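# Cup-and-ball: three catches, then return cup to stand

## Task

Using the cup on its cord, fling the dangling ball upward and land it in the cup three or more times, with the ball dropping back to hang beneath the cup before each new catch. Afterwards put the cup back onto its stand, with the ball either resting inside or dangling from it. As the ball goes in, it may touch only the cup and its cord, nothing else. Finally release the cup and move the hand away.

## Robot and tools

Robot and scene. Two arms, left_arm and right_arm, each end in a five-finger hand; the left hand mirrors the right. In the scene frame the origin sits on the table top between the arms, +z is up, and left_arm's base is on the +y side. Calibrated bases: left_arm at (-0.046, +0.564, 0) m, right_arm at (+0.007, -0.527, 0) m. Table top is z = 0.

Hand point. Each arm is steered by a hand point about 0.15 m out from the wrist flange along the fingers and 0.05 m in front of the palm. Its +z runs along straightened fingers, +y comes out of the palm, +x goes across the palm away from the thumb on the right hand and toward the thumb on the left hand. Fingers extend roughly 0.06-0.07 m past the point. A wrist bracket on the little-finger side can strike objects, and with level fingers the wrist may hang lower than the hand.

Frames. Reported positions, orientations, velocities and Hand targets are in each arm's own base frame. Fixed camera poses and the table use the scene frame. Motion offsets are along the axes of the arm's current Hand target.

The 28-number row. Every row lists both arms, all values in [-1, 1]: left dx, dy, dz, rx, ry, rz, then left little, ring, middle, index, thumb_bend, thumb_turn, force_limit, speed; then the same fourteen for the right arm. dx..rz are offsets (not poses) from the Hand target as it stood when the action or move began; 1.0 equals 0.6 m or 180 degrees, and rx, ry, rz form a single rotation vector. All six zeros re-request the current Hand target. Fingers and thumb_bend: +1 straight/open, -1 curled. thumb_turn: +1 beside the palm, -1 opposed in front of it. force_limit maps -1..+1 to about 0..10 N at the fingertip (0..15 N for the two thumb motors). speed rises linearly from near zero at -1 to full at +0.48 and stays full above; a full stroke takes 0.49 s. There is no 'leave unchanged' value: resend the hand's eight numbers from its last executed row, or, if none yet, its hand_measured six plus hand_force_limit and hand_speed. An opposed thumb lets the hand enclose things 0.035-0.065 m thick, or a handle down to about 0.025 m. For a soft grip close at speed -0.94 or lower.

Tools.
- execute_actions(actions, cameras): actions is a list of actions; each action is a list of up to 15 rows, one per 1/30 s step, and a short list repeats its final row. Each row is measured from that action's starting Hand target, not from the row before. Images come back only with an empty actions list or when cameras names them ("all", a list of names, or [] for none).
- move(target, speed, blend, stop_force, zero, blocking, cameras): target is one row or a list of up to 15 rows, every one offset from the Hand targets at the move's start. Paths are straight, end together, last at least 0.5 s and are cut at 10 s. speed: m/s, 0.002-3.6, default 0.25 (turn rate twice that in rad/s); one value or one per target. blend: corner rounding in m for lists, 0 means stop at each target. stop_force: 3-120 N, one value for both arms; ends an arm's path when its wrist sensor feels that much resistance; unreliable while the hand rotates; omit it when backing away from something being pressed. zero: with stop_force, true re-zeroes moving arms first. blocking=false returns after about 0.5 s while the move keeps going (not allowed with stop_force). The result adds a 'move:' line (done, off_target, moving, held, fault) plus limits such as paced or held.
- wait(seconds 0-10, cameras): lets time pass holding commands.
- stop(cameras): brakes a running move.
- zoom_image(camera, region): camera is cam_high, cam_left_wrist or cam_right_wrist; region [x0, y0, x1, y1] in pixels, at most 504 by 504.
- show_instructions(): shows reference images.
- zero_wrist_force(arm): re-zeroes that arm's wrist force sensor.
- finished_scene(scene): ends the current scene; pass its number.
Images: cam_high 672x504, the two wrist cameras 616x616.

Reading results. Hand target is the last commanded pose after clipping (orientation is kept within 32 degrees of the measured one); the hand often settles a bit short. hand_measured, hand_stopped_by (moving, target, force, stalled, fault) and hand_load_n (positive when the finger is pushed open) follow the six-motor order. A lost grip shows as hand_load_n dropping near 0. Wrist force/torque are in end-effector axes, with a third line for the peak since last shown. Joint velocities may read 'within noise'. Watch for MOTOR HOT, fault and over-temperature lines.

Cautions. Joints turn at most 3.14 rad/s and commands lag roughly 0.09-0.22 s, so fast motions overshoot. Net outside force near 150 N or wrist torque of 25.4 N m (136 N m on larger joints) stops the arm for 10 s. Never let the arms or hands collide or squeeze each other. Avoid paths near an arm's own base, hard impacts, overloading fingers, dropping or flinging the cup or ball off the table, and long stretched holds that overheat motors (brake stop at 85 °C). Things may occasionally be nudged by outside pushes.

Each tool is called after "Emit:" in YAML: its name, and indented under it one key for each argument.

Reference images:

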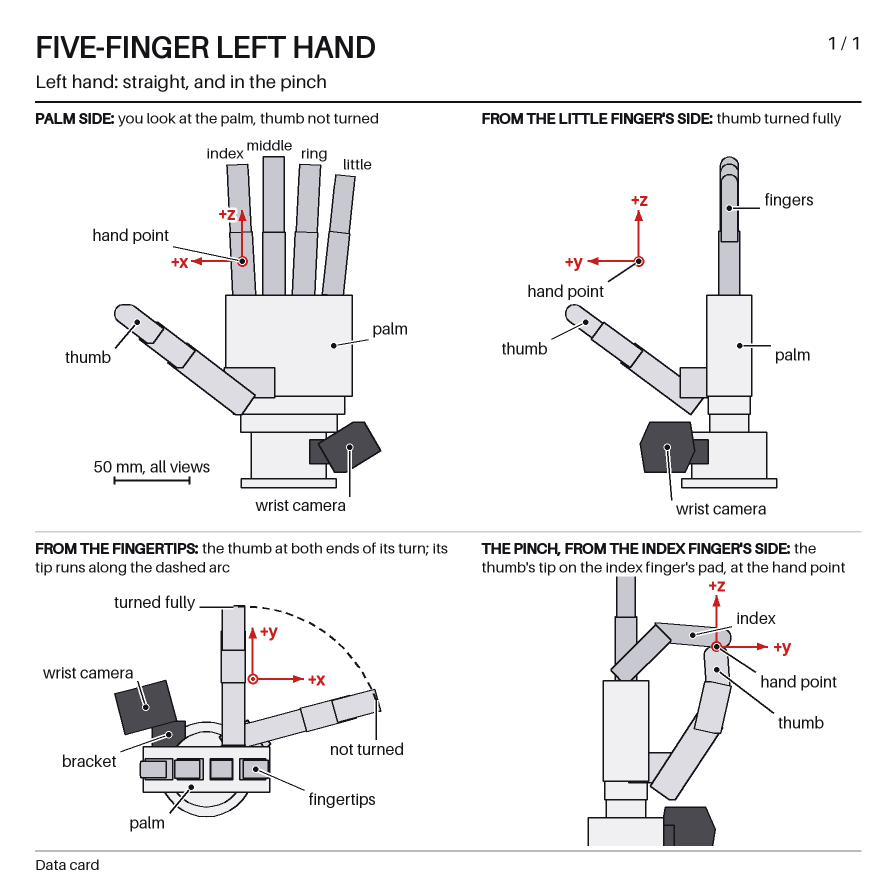

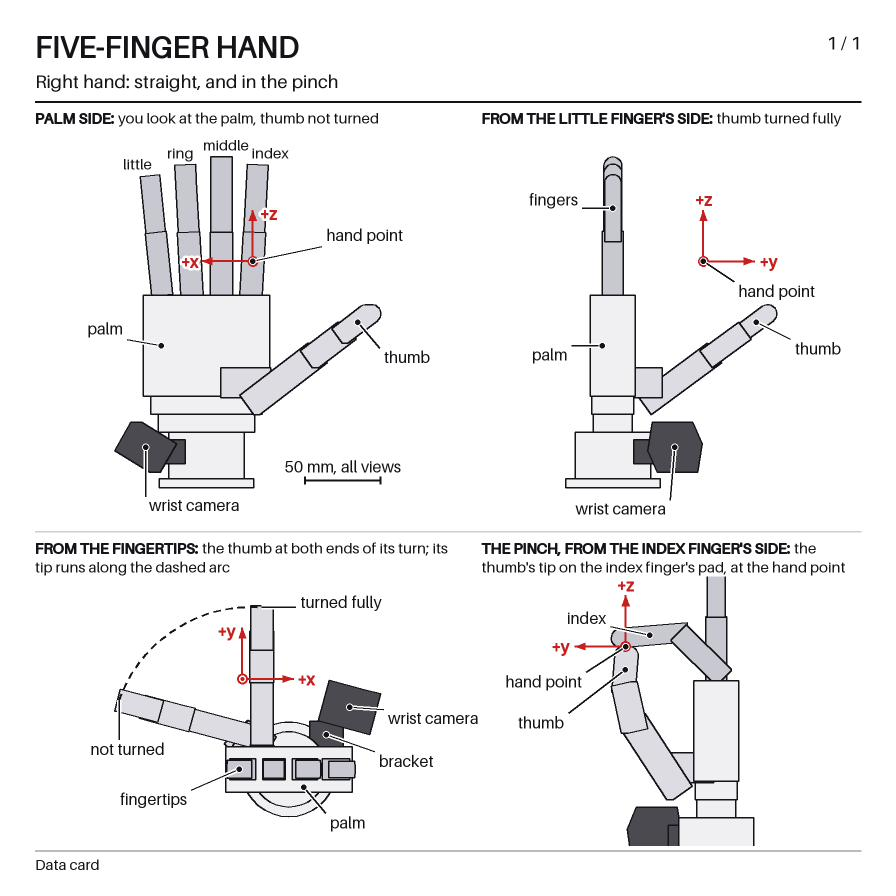

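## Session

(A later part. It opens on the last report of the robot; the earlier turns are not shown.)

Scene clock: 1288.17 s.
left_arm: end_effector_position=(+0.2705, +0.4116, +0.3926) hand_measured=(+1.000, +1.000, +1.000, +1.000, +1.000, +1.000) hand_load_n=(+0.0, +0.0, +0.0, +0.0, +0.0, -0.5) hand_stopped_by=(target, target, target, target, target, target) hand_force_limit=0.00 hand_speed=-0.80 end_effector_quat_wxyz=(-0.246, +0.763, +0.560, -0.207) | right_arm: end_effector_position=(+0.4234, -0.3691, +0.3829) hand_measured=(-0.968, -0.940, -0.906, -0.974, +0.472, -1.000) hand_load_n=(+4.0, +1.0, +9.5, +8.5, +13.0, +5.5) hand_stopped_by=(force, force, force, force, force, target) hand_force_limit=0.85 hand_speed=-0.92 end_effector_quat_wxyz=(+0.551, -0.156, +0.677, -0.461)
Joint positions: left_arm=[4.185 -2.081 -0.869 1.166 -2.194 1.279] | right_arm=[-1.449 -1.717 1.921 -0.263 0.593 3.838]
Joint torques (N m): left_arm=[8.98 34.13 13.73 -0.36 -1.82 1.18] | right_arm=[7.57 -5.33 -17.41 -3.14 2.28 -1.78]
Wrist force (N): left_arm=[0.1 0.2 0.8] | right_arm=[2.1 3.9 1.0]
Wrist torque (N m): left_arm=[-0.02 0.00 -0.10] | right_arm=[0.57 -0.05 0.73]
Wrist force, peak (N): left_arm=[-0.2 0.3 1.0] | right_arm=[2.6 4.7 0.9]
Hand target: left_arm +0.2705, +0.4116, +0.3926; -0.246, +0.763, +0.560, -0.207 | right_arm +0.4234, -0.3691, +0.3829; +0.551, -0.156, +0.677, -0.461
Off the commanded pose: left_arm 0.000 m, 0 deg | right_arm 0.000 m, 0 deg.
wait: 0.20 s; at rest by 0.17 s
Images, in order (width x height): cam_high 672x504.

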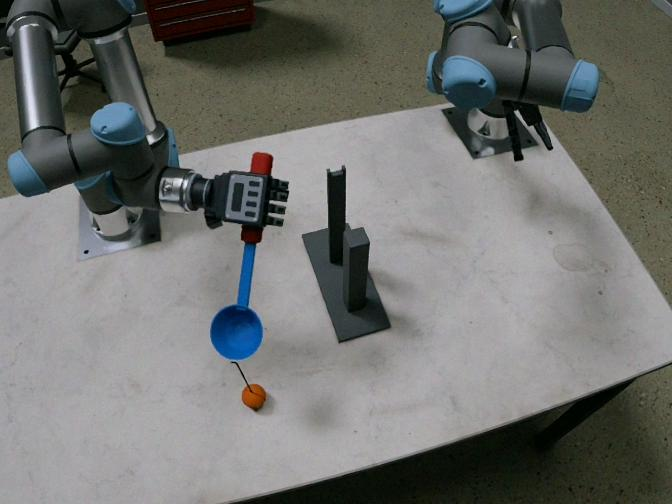

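Emit:
move:
  target: [0,0,0,0,0,0,1,1,1,1,1,1,0,-0.8,-0.015,-0.0199,0.0008,0,0,0,-1,-1,-0.99,-1,-1,-1,0.85,-0.92]
  speed: 0.005
  cameras: ["cam_high"]

Emit:
zoom_image:
  camera: "cam_high"
  region: [170, 320, 280, 430]

Emit:
wait:
  seconds: 0.1
  cameras: ["cam_high"]

Emit:
zoom_image:
  camera: "cam_high"
  region: [170, 320, 280, 430]

Emit:
wait:
  seconds: 0.1
  cameras: ["cam_high"]

Emit:
zoom_image:
  camera: "cam_high"
  region: [170, 320, 280, 430]

Emit:
wait:
  seconds: 0.1
  cameras: ["cam_high"]

Emit:
zoom_image:
  camera: "cam_high"
  region: [170, 320, 280, 430]

Emit:
wait:
  seconds: 0.1
  cameras: ["cam_high"]

Emit:
zoom_image:
  camera: "cam_high"
  region: [170, 320, 280, 430]

Scene clock: 1296.17 s.
left_arm: end_effector_position=(+0.2705, +0.4116, +0.3926) hand_measured=(+1.000, +1.000, +1.000, +1.000, +1.000, +1.000) hand_load_n=(+0.0, -0.5, +0.0, +0.0, +0.0, +0.0) hand_stopped_by=(target, target, target, target, target, target) hand_force_limit=0.00 hand_speed=-0.80 end_effector_quat_wxyz=(-0.246, +0.763, +0.560, -0.207) | right_arm: end_effector_position=(+0.4234, -0.3691, +0.3979) hand_measured=(-0.968, -0.940, -0.906, -0.974, +0.472, -1.000) hand_load_n=(+3.5, +1.0, +9.5, +8.5, +13.0, +5.5) hand_stopped_by=(force, force, force, force, force, target) hand_force_limit=0.85 hand_speed=-0.92 end_effector_quat_wxyz=(+0.551, -0.156, +0.677, -0.461)
Joint positions: left_arm=[4.185 -2.081 -0.869 1.166 -2.194 1.279] | right_arm=[-1.449 -1.724 1.888 -0.223 0.592 3.838]
Joint torques (N m): left_arm=[8.99 34.19 14.01 -0.38 -1.79 1.38] | right_arm=[-8.01 -26.07 -26.11 -1.14 -2.21 1.36]
Wrist force (N): left_arm=[-0.2 0.3 0.9] | right_arm=[2.4 4.6 0.7]
Wrist torque (N m): left_arm=[-0.02 0.05 -0.12] | right_arm=[0.64 -0.05 0.74]
Wrist force, peak (N): left_arm=[-0.1 0.3 1.2] | right_arm=[2.4 4.9 0.8]
Hand target: left_arm +0.2705, +0.4116, +0.3926; -0.246, +0.763, +0.560, -0.207 | right_arm +0.4234, -0.3691, +0.3978; +0.551, -0.156, +0.677, -0.461
Off the commanded pose: left_arm 0.000 m, 0 deg | right_arm 0.000 m, 0 deg.
move: done
Images, in order (width x height): cam_high 672x504.

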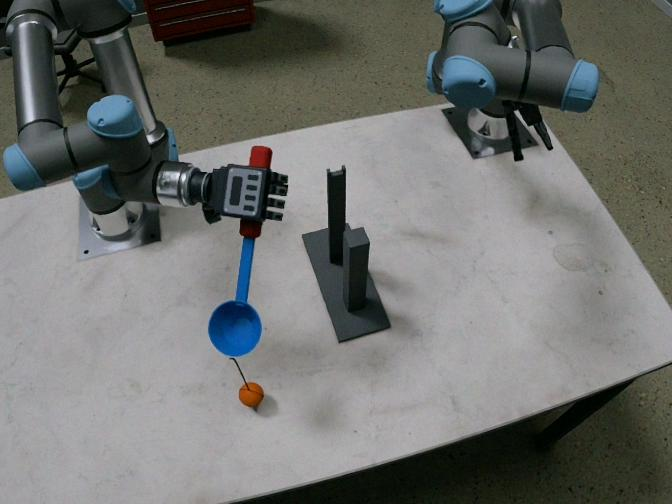

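Scaled by 4.582 from the camera's 672x504 image, which has a finer 960x720 frame.

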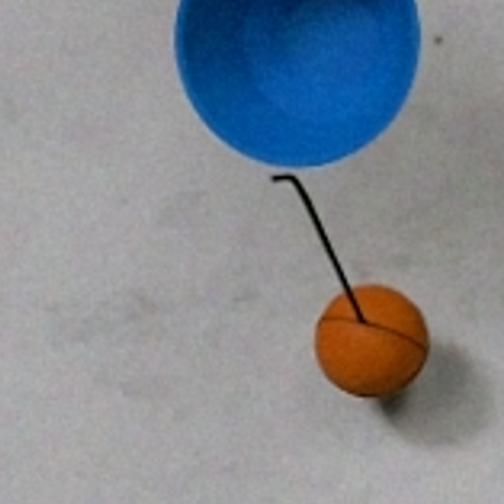

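Scene clock: 1296.27 s.
left_arm: end_effector_position=(+0.2705, +0.4116, +0.3926) hand_measured=(+1.000, +1.000, +1.000, +1.000, +1.000, +1.000) hand_load_n=(+0.0, +0.0, +0.0, +0.0, +0.0, +0.0) hand_stopped_by=(target, target, target, target, target, target) hand_force_limit=0.00 hand_speed=-0.80 end_effector_quat_wxyz=(-0.246, +0.763, +0.560, -0.207) | right_arm: end_effector_position=(+0.4234, -0.3691, +0.3979) hand_measured=(-0.968, -0.940, -0.906, -0.974, +0.472, -1.000) hand_load_n=(+3.5, +1.0, +9.5, +8.5, +13.0, +5.5) hand_stopped_by=(force, force, force, force, force, target) hand_force_limit=0.85 hand_speed=-0.92 end_effector_quat_wxyz=(+0.551, -0.156, +0.677, -0.461)
Joint positions: left_arm=[4.185 -2.081 -0.869 1.166 -2.194 1.279] | right_arm=[-1.449 -1.724 1.888 -0.223 0.592 3.838]
Joint torques (N m): left_arm=[9.26 34.36 13.83 -0.3 -1.68 1.31] | right_arm=[-7.45 -26.01 -23.31 -2.27 -2.24 1.23]
Wrist force (N): left_arm=[-0.2 0.2 0.8] | right_arm=[2.0 4.2 0.8]
Wrist torque (N m): left_arm=[-0.03 0.05 -0.12] | right_arm=[0.57 0.03 0.69]
Wrist force, peak (N): left_arm=[0.0 0.3 0.9] | right_arm=[2.0 4.2 0.8]
Hand target: left_arm +0.2705, +0.4116, +0.3926; -0.246, +0.763, +0.560, -0.207 | right_arm +0.4234, -0.3691, +0.3978; +0.551, -0.156, +0.677, -0.461
Off the commanded pose: left_arm 0.000 m, 0 deg | right_arm 0.000 m, 0 deg.
wait: 0.10 s; no rest
Images, in order (width x height): cam_high 672x504.

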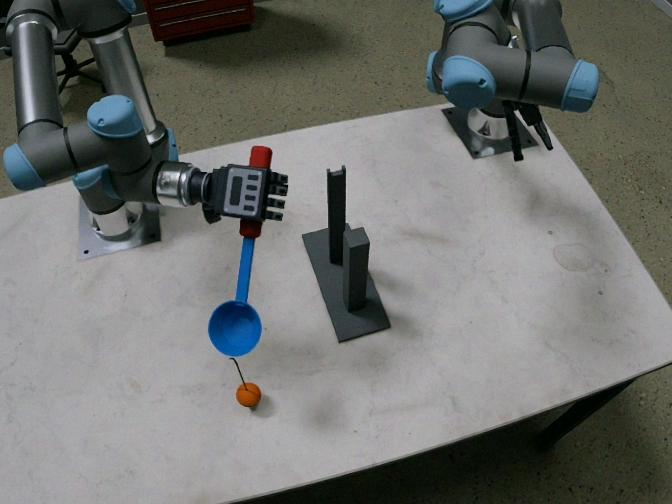

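Scaled by 4.582 from the camera's 672x504 image, which has a finer 960x720 frame.

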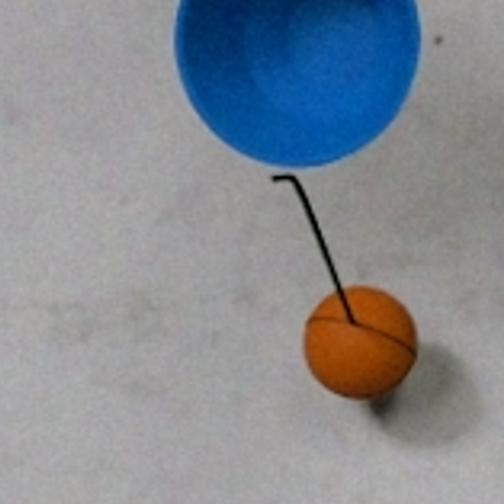

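Scene clock: 1296.37 s.
left_arm: end_effector_position=(+0.2705, +0.4116, +0.3926) hand_measured=(+1.000, +1.000, +1.000, +1.000, +1.000, +1.000) hand_load_n=(-0.5, +0.0, +0.0, +0.0, +0.0, +0.0) hand_stopped_by=(target, target, target, target, target, target) hand_force_limit=0.00 hand_speed=-0.80 end_effector_quat_wxyz=(-0.246, +0.763, +0.560, -0.207) | right_arm: end_effector_position=(+0.4234, -0.3691, +0.3979) hand_measured=(-0.968, -0.940, -0.906, -0.974, +0.472, -1.000) hand_load_n=(+3.5, +1.0, +9.5, +8.5, +13.0, +5.5) hand_stopped_by=(force, force, force, force, force, target) hand_force_limit=0.85 hand_speed=-0.92 end_effector_quat_wxyz=(+0.551, -0.156, +0.677, -0.461)
Joint positions: left_arm=[4.185 -2.081 -0.869 1.166 -2.194 1.279] | right_arm=[-1.449 -1.724 1.888 -0.223 0.592 3.838]
Joint torques (N m): left_arm=[8.69 33.82 13.98 -0.45 -1.72 1.24] | right_arm=[-8.78 -25.05 -21.69 -2.61 -2.27 1]
Wrist force (N): left_arm=[-0.2 0.1 0.9] | right_arm=[2.0 4.4 0.8]
Wrist torque (N m): left_arm=[-0.06 0.05 -0.12] | right_arm=[0.63 0.00 0.73]
Wrist force, peak (N): left_arm=[-0.2 0.1 0.9] | right_arm=[2.0 4.4 0.8]
Hand target: left_arm +0.2705, +0.4116, +0.3926; -0.246, +0.763, +0.560, -0.207 | right_arm +0.4234, -0.3691, +0.3978; +0.551, -0.156, +0.677, -0.461
Off the commanded pose: left_arm 0.000 m, 0 deg | right_arm 0.000 m, 0 deg.
wait: 0.10 s; no rest
Images, in order (width x height): cam_high 672x504.

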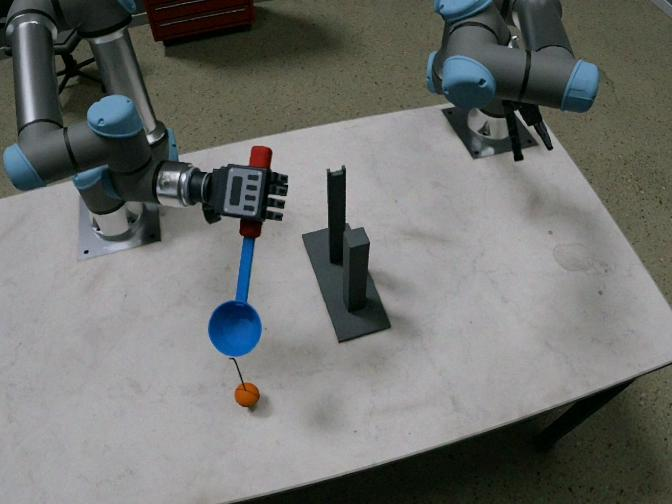

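Scaled by 4.582 from the camera's 672x504 image, which has a finer 960x720 frame.

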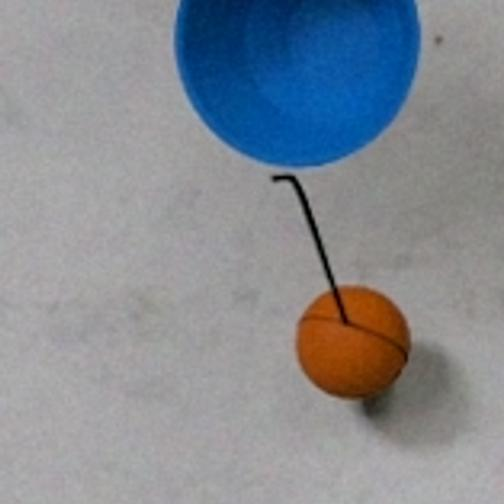

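Scene clock: 1296.47 s.
left_arm: end_effector_position=(+0.2705, +0.4116, +0.3926) hand_measured=(+1.000, +1.000, +1.000, +1.000, +1.000, +1.000) hand_load_n=(+0.0, +0.0, +0.0, +0.0, +0.0, +0.0) hand_stopped_by=(target, target, target, target, target, target) hand_force_limit=0.00 hand_speed=-0.80 end_effector_quat_wxyz=(-0.246, +0.763, +0.560, -0.207) | right_arm: end_effector_position=(+0.4234, -0.3691, +0.3979) hand_measured=(-0.968, -0.940, -0.906, -0.974, +0.472, -1.000) hand_load_n=(+3.5, +1.0, +9.0, +8.5, +13.0, +5.5) hand_stopped_by=(force, force, force, force, force, target) hand_force_limit=0.85 hand_speed=-0.92 end_effector_quat_wxyz=(+0.551, -0.156, +0.677, -0.461)
Joint positions: left_arm=[4.185 -2.081 -0.869 1.166 -2.194 1.279] | right_arm=[-1.449 -1.724 1.888 -0.223 0.592 3.838]
Joint torques (N m): left_arm=[9.23 33.52 14.14 -0.37 -1.59 1.35] | right_arm=[-7.4 -24.21 -19.95 -2.86 -2.31 0.85]
Wrist force (N): left_arm=[-0.2 0.2 0.7] | right_arm=[1.8 3.7 0.9]
Wrist torque (N m): left_arm=[-0.02 0.06 -0.12] | right_arm=[0.57 -0.03 0.73]
Wrist force, peak (N): left_arm=[-0.1 0.1 0.9] | right_arm=[2.3 4.8 0.8]
Hand target: left_arm +0.2705, +0.4116, +0.3926; -0.246, +0.763, +0.560, -0.207 | right_arm +0.4234, -0.3691, +0.3978; +0.551, -0.156, +0.677, -0.461
Off the commanded pose: left_arm 0.000 m, 0 deg | right_arm 0.000 m, 0 deg.
wait: 0.10 s; no rest
Images, in order (width x height): cam_high 672x504.

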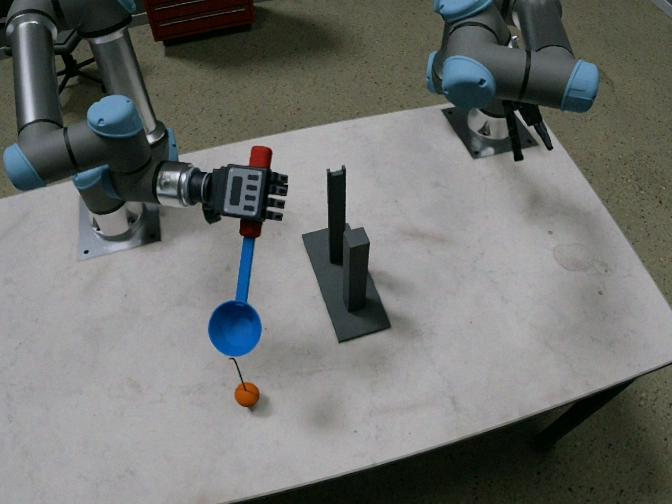

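Scaled by 4.582 from the camera's 672x504 image, which has a finer 960x720 frame.

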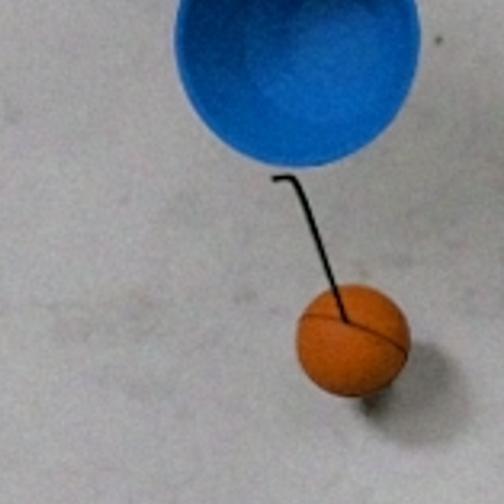

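Scene clock: 1296.57 s.
left_arm: end_effector_position=(+0.2705, +0.4116, +0.3926) hand_measured=(+1.000, +1.000, +1.000, +1.000, +1.000, +1.000) hand_load_n=(+0.0, +0.0, +0.0, +0.0, +0.0, +0.0) hand_stopped_by=(target, target, target, target, target, target) hand_force_limit=0.00 hand_speed=-0.80 end_effector_quat_wxyz=(-0.246, +0.763, +0.560, -0.207) | right_arm: end_effector_position=(+0.4234, -0.3691, +0.3979) hand_measured=(-0.968, -0.940, -0.906, -0.974, +0.472, -1.000) hand_load_n=(+3.5, +1.0, +9.0, +8.5, +13.0, +6.0) hand_stopped_by=(force, force, force, force, force, target) hand_force_limit=0.85 hand_speed=-0.92 end_effector_quat_wxyz=(+0.551, -0.156, +0.677, -0.461)
Joint positions: left_arm=[4.185 -2.081 -0.869 1.166 -2.194 1.279] | right_arm=[-1.449 -1.724 1.888 -0.223 0.592 3.838]
Joint torques (N m): left_arm=[9.23 33.74 14 -0.42 -1.73 1.35] | right_arm=[-8.02 -23.9 -18.54 -3.02 -2.29 0.72]
Wrist force (N): left_arm=[-0.1 0.2 0.9] | right_arm=[1.9 3.5 1.1]
Wrist torque (N m): left_arm=[-0.03 0.05 -0.11] | right_arm=[0.54 -0.07 0.72]
Wrist force, peak (N): left_arm=[-0.2 0.4 0.9] | right_arm=[2.0 4.3 0.8]
Hand target: left_arm +0.2705, +0.4116, +0.3926; -0.246, +0.763, +0.560, -0.207 | right_arm +0.4234, -0.3691, +0.3978; +0.551, -0.156, +0.677, -0.461
Off the commanded pose: left_arm 0.000 m, 0 deg | right_arm 0.000 m, 0 deg.
wait: 0.10 s; no rest
Images, in order (width x height): cam_high 672x504.

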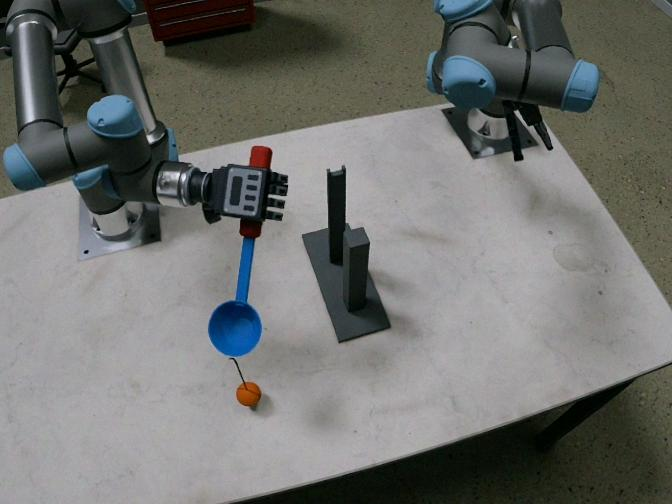

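Scaled by 4.582 from the camera's 672x504 image, which has a finer 960x720 frame.

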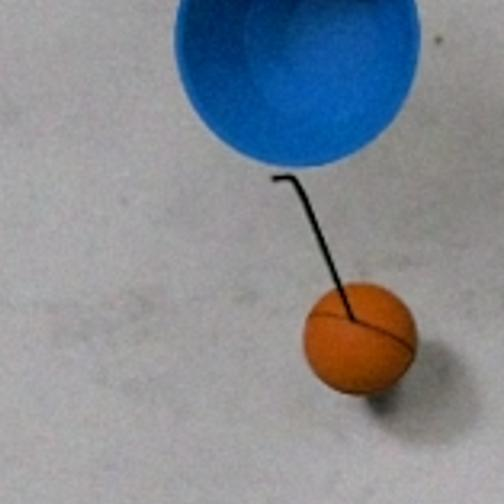

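Emit:
move:
  target: [0,0,0,0,0,0,1,1,1,1,1,1,0,-0.8,0.0189,0.025,-0.0011,0,0,0,-1,-1,-0.99,-1,-1,-1,0.85,-0.92]
  speed: 0.02

Emit:
wait:
  seconds: 1.5
  cameras: ["cam_high"]

Emit:
zoom_image:
  camera: "cam_high"
  region: [170, 320, 280, 430]

Emit:
wait:
  seconds: 0.3
  cameras: ["cam_high"]

Emit:
zoom_image:
  camera: "cam_high"
  region: [170, 320, 280, 430]

Scene clock: 1303.33 s.
left_arm: end_effector_position=(+0.2705, +0.4116, +0.3926) hand_measured=(+1.000, +1.000, +1.000, +1.000, +1.000, +1.000) hand_load_n=(+0.0, +0.0, +0.0, -0.5, +0.0, +0.0) hand_stopped_by=(target, target, target, target, target, target) hand_force_limit=0.00 hand_speed=-0.80 end_effector_quat_wxyz=(-0.246, +0.763, +0.560, -0.207) | right_arm: end_effector_position=(+0.4234, -0.3691, +0.3789) hand_measured=(-0.968, -0.940, -0.906, -0.974, +0.472, -1.000) hand_load_n=(+3.5, +1.0, +9.5, +8.5, +13.0, +5.5) hand_stopped_by=(force, force, force, force, force, target) hand_force_limit=0.85 hand_speed=-0.92 end_effector_quat_wxyz=(+0.551, -0.156, +0.677, -0.461)
Joint positions: left_arm=[4.185 -2.081 -0.869 1.166 -2.194 1.279] | right_arm=[-1.45 -1.715 1.93 -0.274 0.592 3.838]
Joint torques (N m): left_arm=[9.23 33.76 14.04 -0.31 -1.71 1.31] | right_arm=[-7.49 -12.18 -31.83 -0.04 -2.15 -0.45]
Wrist force (N): left_arm=[0.0 0.2 1.0] | right_arm=[2.0 3.8 0.8]
Wrist torque (N m): left_arm=[-0.05 0.03 -0.11] | right_arm=[0.56 -0.04 0.66]
Wrist force, peak (N): left_arm=[-0.1 0.4 1.2] | right_arm=[2.8 4.7 0.8]
Hand target: left_arm +0.2705, +0.4116, +0.3926; -0.246, +0.763, +0.560, -0.207 | right_arm +0.4234, -0.3691, +0.3790; +0.551, -0.156, +0.677, -0.461
Off the commanded pose: left_arm 0.000 m, 0 deg | right_arm 0.000 m, 0 deg.
move: done

Scene clock: 1304.83 s.
left_arm: end_effector_position=(+0.2705, +0.4116, +0.3926) hand_measured=(+1.000, +1.000, +1.000, +1.000, +1.000, +1.000) hand_load_n=(+0.0, +0.0, +0.0, +0.0, +0.0, +0.0) hand_stopped_by=(target, target, target, target, target, target) hand_force_limit=0.00 hand_speed=-0.80 end_effector_quat_wxyz=(-0.246, +0.763, +0.560, -0.207) | right_arm: end_effector_position=(+0.4234, -0.3691, +0.3790) hand_measured=(-0.968, -0.940, -0.906, -0.974, +0.472, -1.000) hand_load_n=(+3.5, +0.5, +9.5, +8.0, +13.0, +5.5) hand_stopped_by=(force, force, force, force, force, target) hand_force_limit=0.85 hand_speed=-0.92 end_effector_quat_wxyz=(+0.551, -0.156, +0.677, -0.461)
Joint positions: left_arm=[4.185 -2.081 -0.869 1.166 -2.194 1.279] | right_arm=[-1.45 -1.715 1.929 -0.274 0.592 3.838]
Joint torques (N m): left_arm=[9.54 34.5 14.05 -0.36 -1.78 1.29] | right_arm=[-7.37 -27.82 -30.6 -0.17 -1.82 1.6]
Wrist force (N): left_arm=[-0.1 0.2 0.7] | right_arm=[2.2 4.1 0.6]
Wrist torque (N m): left_arm=[-0.03 0.04 -0.12] | right_arm=[0.59 -0.04 0.66]
Wrist force, peak (N): left_arm=[-0.1 0.4 1.2] | right_arm=[2.3 4.4 0.8]
Hand target: left_arm +0.2705, +0.4116, +0.3926; -0.246, +0.763, +0.560, -0.207 | right_arm +0.4234, -0.3691, +0.3790; +0.551, -0.156, +0.677, -0.461
Off the commanded pose: left_arm 0.000 m, 0 deg | right_arm 0.000 m, 0 deg.
wait: 1.50 s; at rest by 0.17 s
Images, in order (width x height): cam_high 672x504.

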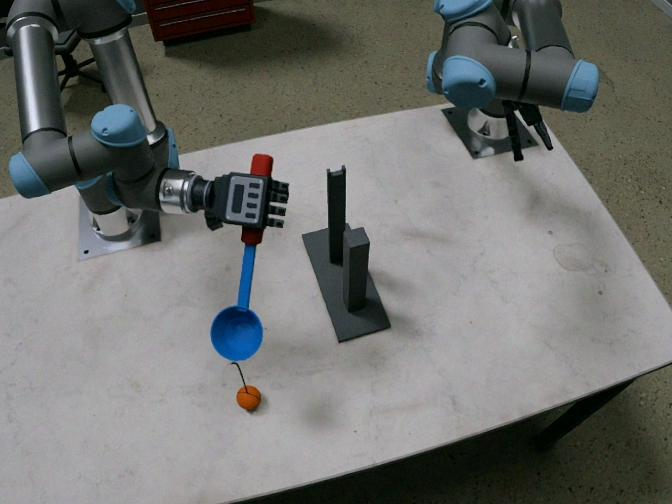

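Scaled by 4.582 from the camera's 672x504 image, which has a finer 960x720 frame.

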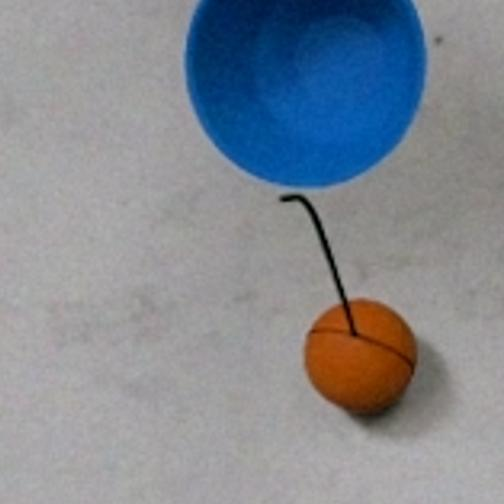

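Scene clock: 1305.13 s.
left_arm: end_effector_position=(+0.2705, +0.4116, +0.3926) hand_measured=(+1.000, +1.000, +1.000, +1.000, +1.000, +1.000) hand_load_n=(+0.0, -0.5, +0.0, +0.0, +0.0, +0.0) hand_stopped_by=(target, target, target, target, target, target) hand_force_limit=0.00 hand_speed=-0.80 end_effector_quat_wxyz=(-0.246, +0.763, +0.560, -0.207) | right_arm: end_effector_position=(+0.4234, -0.3691, +0.3790) hand_measured=(-0.968, -0.940, -0.906, -0.974, +0.472, -1.000) hand_load_n=(+3.0, +1.0, +9.5, +8.5, +13.0, +5.5) hand_stopped_by=(force, force, force, force, force, target) hand_force_limit=0.85 hand_speed=-0.92 end_effector_quat_wxyz=(+0.551, -0.156, +0.677, -0.461)
Joint positions: left_arm=[4.185 -2.081 -0.869 1.166 -2.194 1.279] | right_arm=[-1.45 -1.715 1.929 -0.274 0.592 3.838]
Joint torques (N m): left_arm=[8.96 33.96 14.15 -0.33 -1.65 1.27] | right_arm=[-6.88 -28.2 -31.14 -0.1 -1.88 1.63]
Wrist force (N): left_arm=[-0.1 0.5 1.1] | right_arm=[1.6 3.4 0.6]
Wrist torque (N m): left_arm=[0.01 0.04 -0.12] | right_arm=[0.56 -0.02 0.65]
Wrist force, peak (N): left_arm=[-0.1 0.5 1.1] | right_arm=[2.4 4.3 0.9]
Hand target: left_arm +0.2705, +0.4116, +0.3926; -0.246, +0.763, +0.560, -0.207 | right_arm +0.4234, -0.3691, +0.3790; +0.551, -0.156, +0.677, -0.461
Off the commanded pose: left_arm 0.000 m, 0 deg | right_arm 0.000 m, 0 deg.
wait: 0.30 s; at rest by 0.17 s
Images, in order (width x height): cam_high 672x504.

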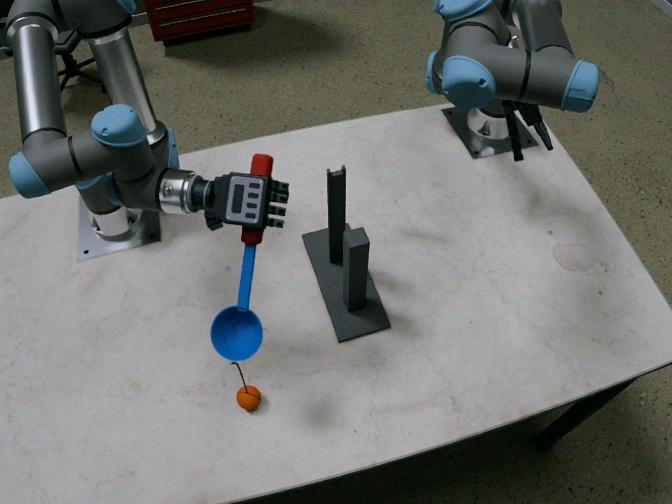

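Scaled by 4.582 from the camera's 672x504 image, which has a finer 960x720 frame.

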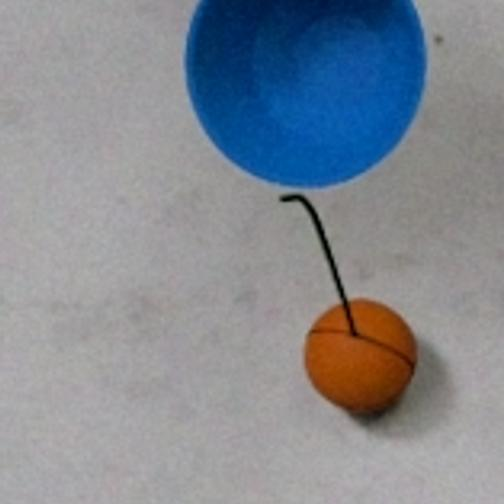

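Emit:
move:
  target:
    - [0,0,0,0,0,0,1,1,1,1,1,1,0,-0.8,0.0014,-0.0013,-0.006,0,0,0,-1,-1,-0.99,-1,-1,-1,0.85,-0.92]
    - [0,0,0,0,0,0,1,1,1,1,1,1,0,-0.8,-0.0177,-0.0265,-0.0049,0,0,0,-1,-1,-0.99,-1,-1,-1,0.85,-0.92]
  speed: [0.02, 0.004]
  cameras: ["cam_high"]

Emit:
zoom_image:
  camera: "cam_high"
  region: [170, 320, 280, 430]

Emit:
wait:
  seconds: 0.1
  cameras: ["cam_high"]

Emit:
zoom_image:
  camera: "cam_high"
  region: [170, 320, 280, 430]

Emit:
wait:
  seconds: 0.1
  cameras: ["cam_high"]

Emit:
zoom_image:
  camera: "cam_high"
  region: [170, 320, 280, 430]

Emit:
wait:
  seconds: 0.2
  cameras: ["cam_high"]

Emit:
zoom_image:
  camera: "cam_high"
  region: [170, 320, 280, 430]

Scene clock: 1317.00 s.
left_arm: end_effector_position=(+0.2705, +0.4116, +0.3926) hand_measured=(+1.000, +1.000, +1.000, +1.000, +1.000, +1.000) hand_load_n=(+0.0, +0.0, +0.0, +0.0, +0.0, +0.0) hand_stopped_by=(target, target, target, target, target, target) hand_force_limit=0.00 hand_speed=-0.80 end_effector_quat_wxyz=(-0.246, +0.763, +0.560, -0.207) | right_arm: end_effector_position=(+0.4197, -0.3684, +0.3980) hand_measured=(-0.968, -0.940, -0.906, -0.974, +0.472, -1.000) hand_load_n=(+3.5, +1.0, +9.5, +8.5, +13.0, +6.0) hand_stopped_by=(force, force, force, force, force, target) hand_force_limit=0.85 hand_speed=-0.92 end_effector_quat_wxyz=(+0.551, -0.156, +0.677, -0.461)
Joint positions: left_arm=[4.185 -2.081 -0.869 1.166 -2.194 1.279] | right_arm=[-1.461 -1.73 1.893 -0.223 0.581 3.839]
Joint torques (N m): left_arm=[9.23 33.59 13.92 -0.43 -1.73 1.29] | right_arm=[8.85 -26.04 -27.5 -0.93 2.74 -1.74]
Wrist force (N): left_arm=[-0.1 0.4 0.9] | right_arm=[2.4 4.6 1.1]
Wrist torque (N m): left_arm=[-0.01 0.05 -0.12] | right_arm=[0.60 -0.04 0.65]
Wrist force, peak (N): left_arm=[-0.2 0.3 1.2] | right_arm=[2.7 4.7 0.9]
Hand target: left_arm +0.2705, +0.4116, +0.3926; -0.246, +0.763, +0.560, -0.207 | right_arm +0.4197, -0.3684, +0.3980; +0.551, -0.156, +0.677, -0.461
Off the commanded pose: left_arm 0.000 m, 0 deg | right_arm 0.000 m, 0 deg.
move: done
Images, in order (width x height): cam_high 672x504.

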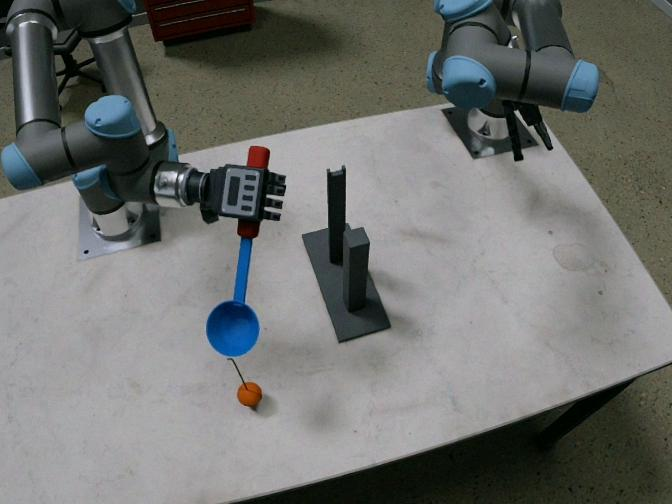

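Scaled by 4.582 from the camera's 672x504 image, which has a finer 960x720 frame.

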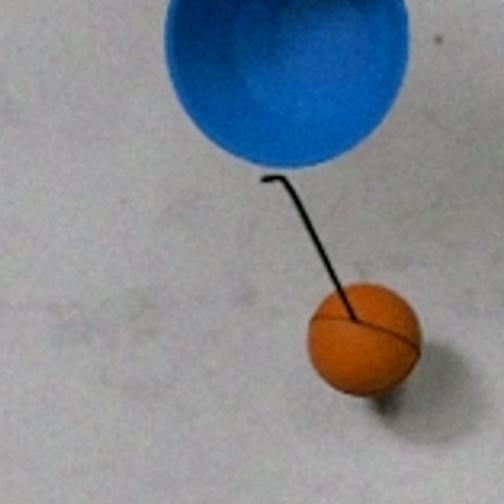

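Scene clock: 1317.10 s.
left_arm: end_effector_position=(+0.2705, +0.4116, +0.3926) hand_measured=(+1.000, +1.000, +1.000, +1.000, +1.000, +1.000) hand_load_n=(+0.0, +0.0, +0.0, +0.0, +0.0, -0.5) hand_stopped_by=(target, target, target, target, target, target) hand_force_limit=0.00 hand_speed=-0.80 end_effector_quat_wxyz=(-0.246, +0.763, +0.560, -0.207) | right_arm: end_effector_position=(+0.4197, -0.3684, +0.3980) hand_measured=(-0.968, -0.940, -0.906, -0.974, +0.472, -1.000) hand_load_n=(+3.5, +1.0, +9.5, +8.0, +13.0, +5.5) hand_stopped_by=(force, force, force, force, force, target) hand_force_limit=0.85 hand_speed=-0.92 end_effector_quat_wxyz=(+0.551, -0.156, +0.677, -0.461)
Joint positions: left_arm=[4.185 -2.081 -0.869 1.166 -2.194 1.279] | right_arm=[-1.461 -1.73 1.893 -0.223 0.581 3.839]
Joint torques (N m): left_arm=[9.25 34.26 13.71 -0.48 -1.75 1.28] | right_arm=[8.6 -25.74 -24.65 -1.77 2.73 -1.66]
Wrist force (N): left_arm=[-0.4 0.2 0.9] | right_arm=[2.1 4.3 0.8]
Wrist torque (N m): left_arm=[-0.04 0.09 -0.13] | right_arm=[0.61 -0.04 0.66]
Wrist force, peak (N): left_arm=[-0.1 0.4 1.0] | right_arm=[2.1 4.3 0.8]
Hand target: left_arm +0.2705, +0.4116, +0.3926; -0.246, +0.763, +0.560, -0.207 | right_arm +0.4197, -0.3684, +0.3980; +0.551, -0.156, +0.677, -0.461
Off the commanded pose: left_arm 0.000 m, 0 deg | right_arm 0.000 m, 0 deg.
wait: 0.10 s; no rest
Images, in order (width x height): cam_high 672x504.

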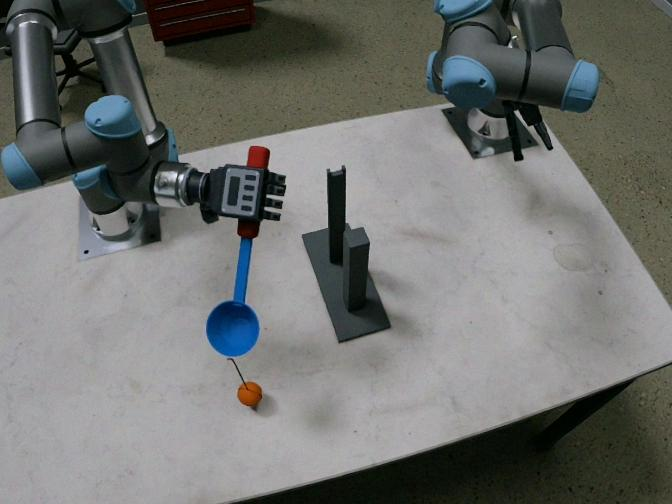

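Scaled by 4.582 from the camera's 672x504 image, which has a finer 960x720 frame.

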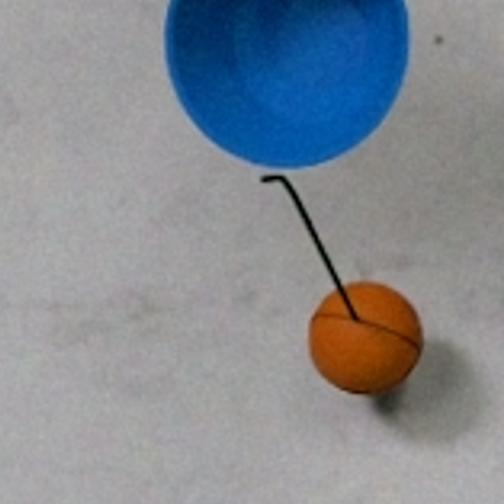

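Scene clock: 1317.20 s.
left_arm: end_effector_position=(+0.2705, +0.4116, +0.3926) hand_measured=(+1.000, +1.000, +1.000, +1.000, +1.000, +1.000) hand_load_n=(+0.0, -0.5, +0.0, +0.0, +0.0, +0.0) hand_stopped_by=(target, target, target, target, target, target) hand_force_limit=0.00 hand_speed=-0.80 end_effector_quat_wxyz=(-0.246, +0.763, +0.560, -0.207) | right_arm: end_effector_position=(+0.4197, -0.3684, +0.3980) hand_measured=(-0.968, -0.940, -0.906, -0.974, +0.472, -1.000) hand_load_n=(+3.5, +1.0, +9.5, +8.5, +13.0, +5.5) hand_stopped_by=(force, force, force, force, force, target) hand_force_limit=0.85 hand_speed=-0.92 end_effector_quat_wxyz=(+0.551, -0.156, +0.677, -0.461)
Joint positions: left_arm=[4.185 -2.081 -0.869 1.166 -2.194 1.279] | right_arm=[-1.461 -1.73 1.893 -0.223 0.581 3.839]
Joint torques (N m): left_arm=[9.31 34.26 14.26 -0.41 -1.72 1.37] | right_arm=[8.7 -25.45 -22.6 -2.41 2.72 -1.71]
Wrist force (N): left_arm=[-0.2 0.2 0.8] | right_arm=[2.0 3.7 0.7]
Wrist torque (N m): left_arm=[-0.03 0.05 -0.12] | right_arm=[0.59 -0.07 0.67]
Wrist force, peak (N): left_arm=[-0.2 0.4 1.1] | right_arm=[2.4 4.2 0.8]
Hand target: left_arm +0.2705, +0.4116, +0.3926; -0.246, +0.763, +0.560, -0.207 | right_arm +0.4197, -0.3684, +0.3980; +0.551, -0.156, +0.677, -0.461
Off the commanded pose: left_arm 0.000 m, 0 deg | right_arm 0.000 m, 0 deg.
wait: 0.10 s; no rest
Images, in order (width x height): cam_high 672x504.

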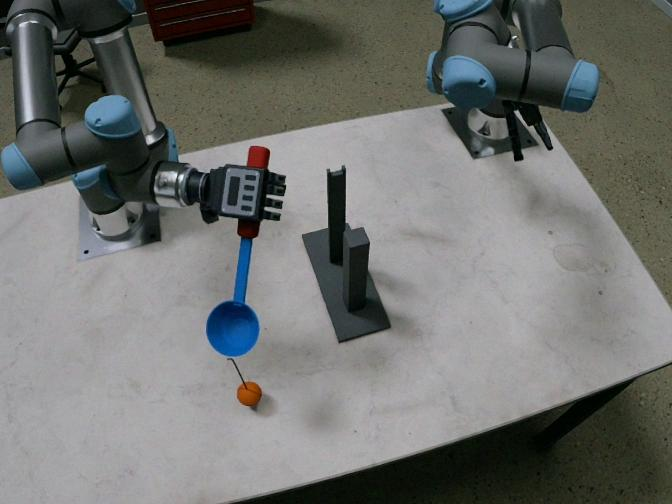

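Scaled by 4.582 from the camera's 672x504 image, which has a finer 960x720 frame.

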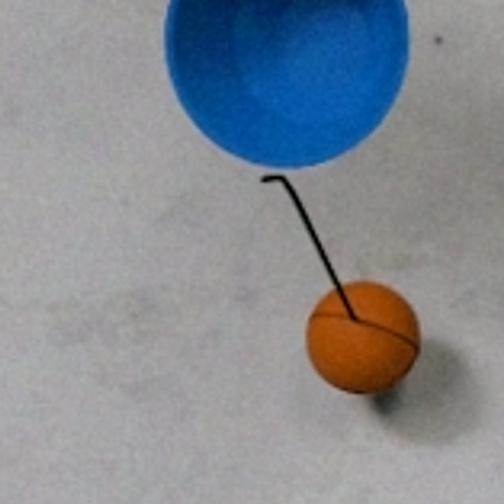

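Scene clock: 1317.40 s.
left_arm: end_effector_position=(+0.2705, +0.4116, +0.3926) hand_measured=(+1.000, +1.000, +1.000, +1.000, +1.000, +1.000) hand_load_n=(+0.0, +0.0, +0.0, +0.0, +0.0, +0.0) hand_stopped_by=(target, target, target, target, target, target) hand_force_limit=0.00 hand_speed=-0.80 end_effector_quat_wxyz=(-0.246, +0.763, +0.560, -0.207) | right_arm: end_effector_position=(+0.4197, -0.3684, +0.3980) hand_measured=(-0.968, -0.940, -0.906, -0.974, +0.472, -1.000) hand_load_n=(+4.0, +1.0, +9.5, +8.5, +13.0, +5.5) hand_stopped_by=(force, force, force, force, force, target) hand_force_limit=0.85 hand_speed=-0.92 end_effector_quat_wxyz=(+0.551, -0.156, +0.677, -0.461)
Joint positions: left_arm=[4.185 -2.081 -0.869 1.166 -2.194 1.279] | right_arm=[-1.461 -1.73 1.893 -0.223 0.581 3.839]
Joint torques (N m): left_arm=[9.09 34.07 13.74 -0.29 -1.77 1.39] | right_arm=[8.01 -24.48 -20.84 -2.8 2.82 -1.6]
Wrist force (N): left_arm=[-0.2 0.4 0.8] | right_arm=[1.9 4.1 0.6]
Wrist torque (N m): left_arm=[0.01 0.05 -0.12] | right_arm=[0.61 0.01 0.64]
Wrist force, peak (N): left_arm=[-0.1 0.1 1.0] | right_arm=[2.4 4.3 0.8]
Hand target: left_arm +0.2705, +0.4116, +0.3926; -0.246, +0.763, +0.560, -0.207 | right_arm +0.4197, -0.3684, +0.3980; +0.551, -0.156, +0.677, -0.461
Off the commanded pose: left_arm 0.000 m, 0 deg | right_arm 0.000 m, 0 deg.
wait: 0.20 s; at rest by 0.17 s
Images, in order (width x height): cam_high 672x504.

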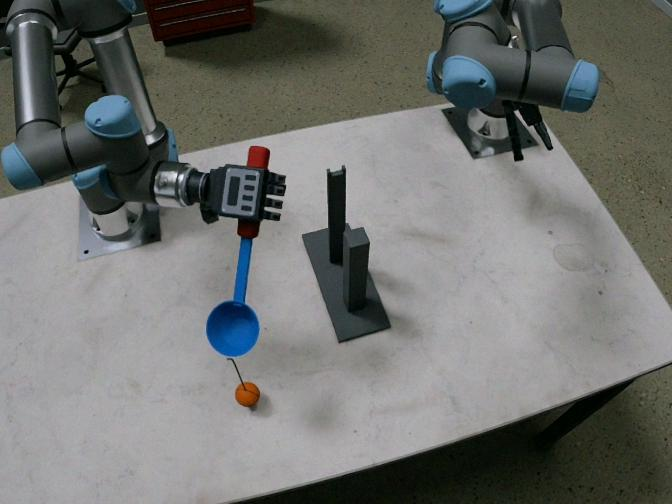

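Scaled by 4.582 from the camera's 672x504 image, which has a finer 960x720 frame.

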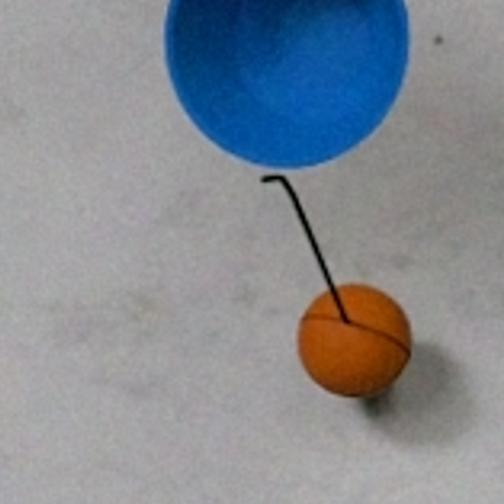

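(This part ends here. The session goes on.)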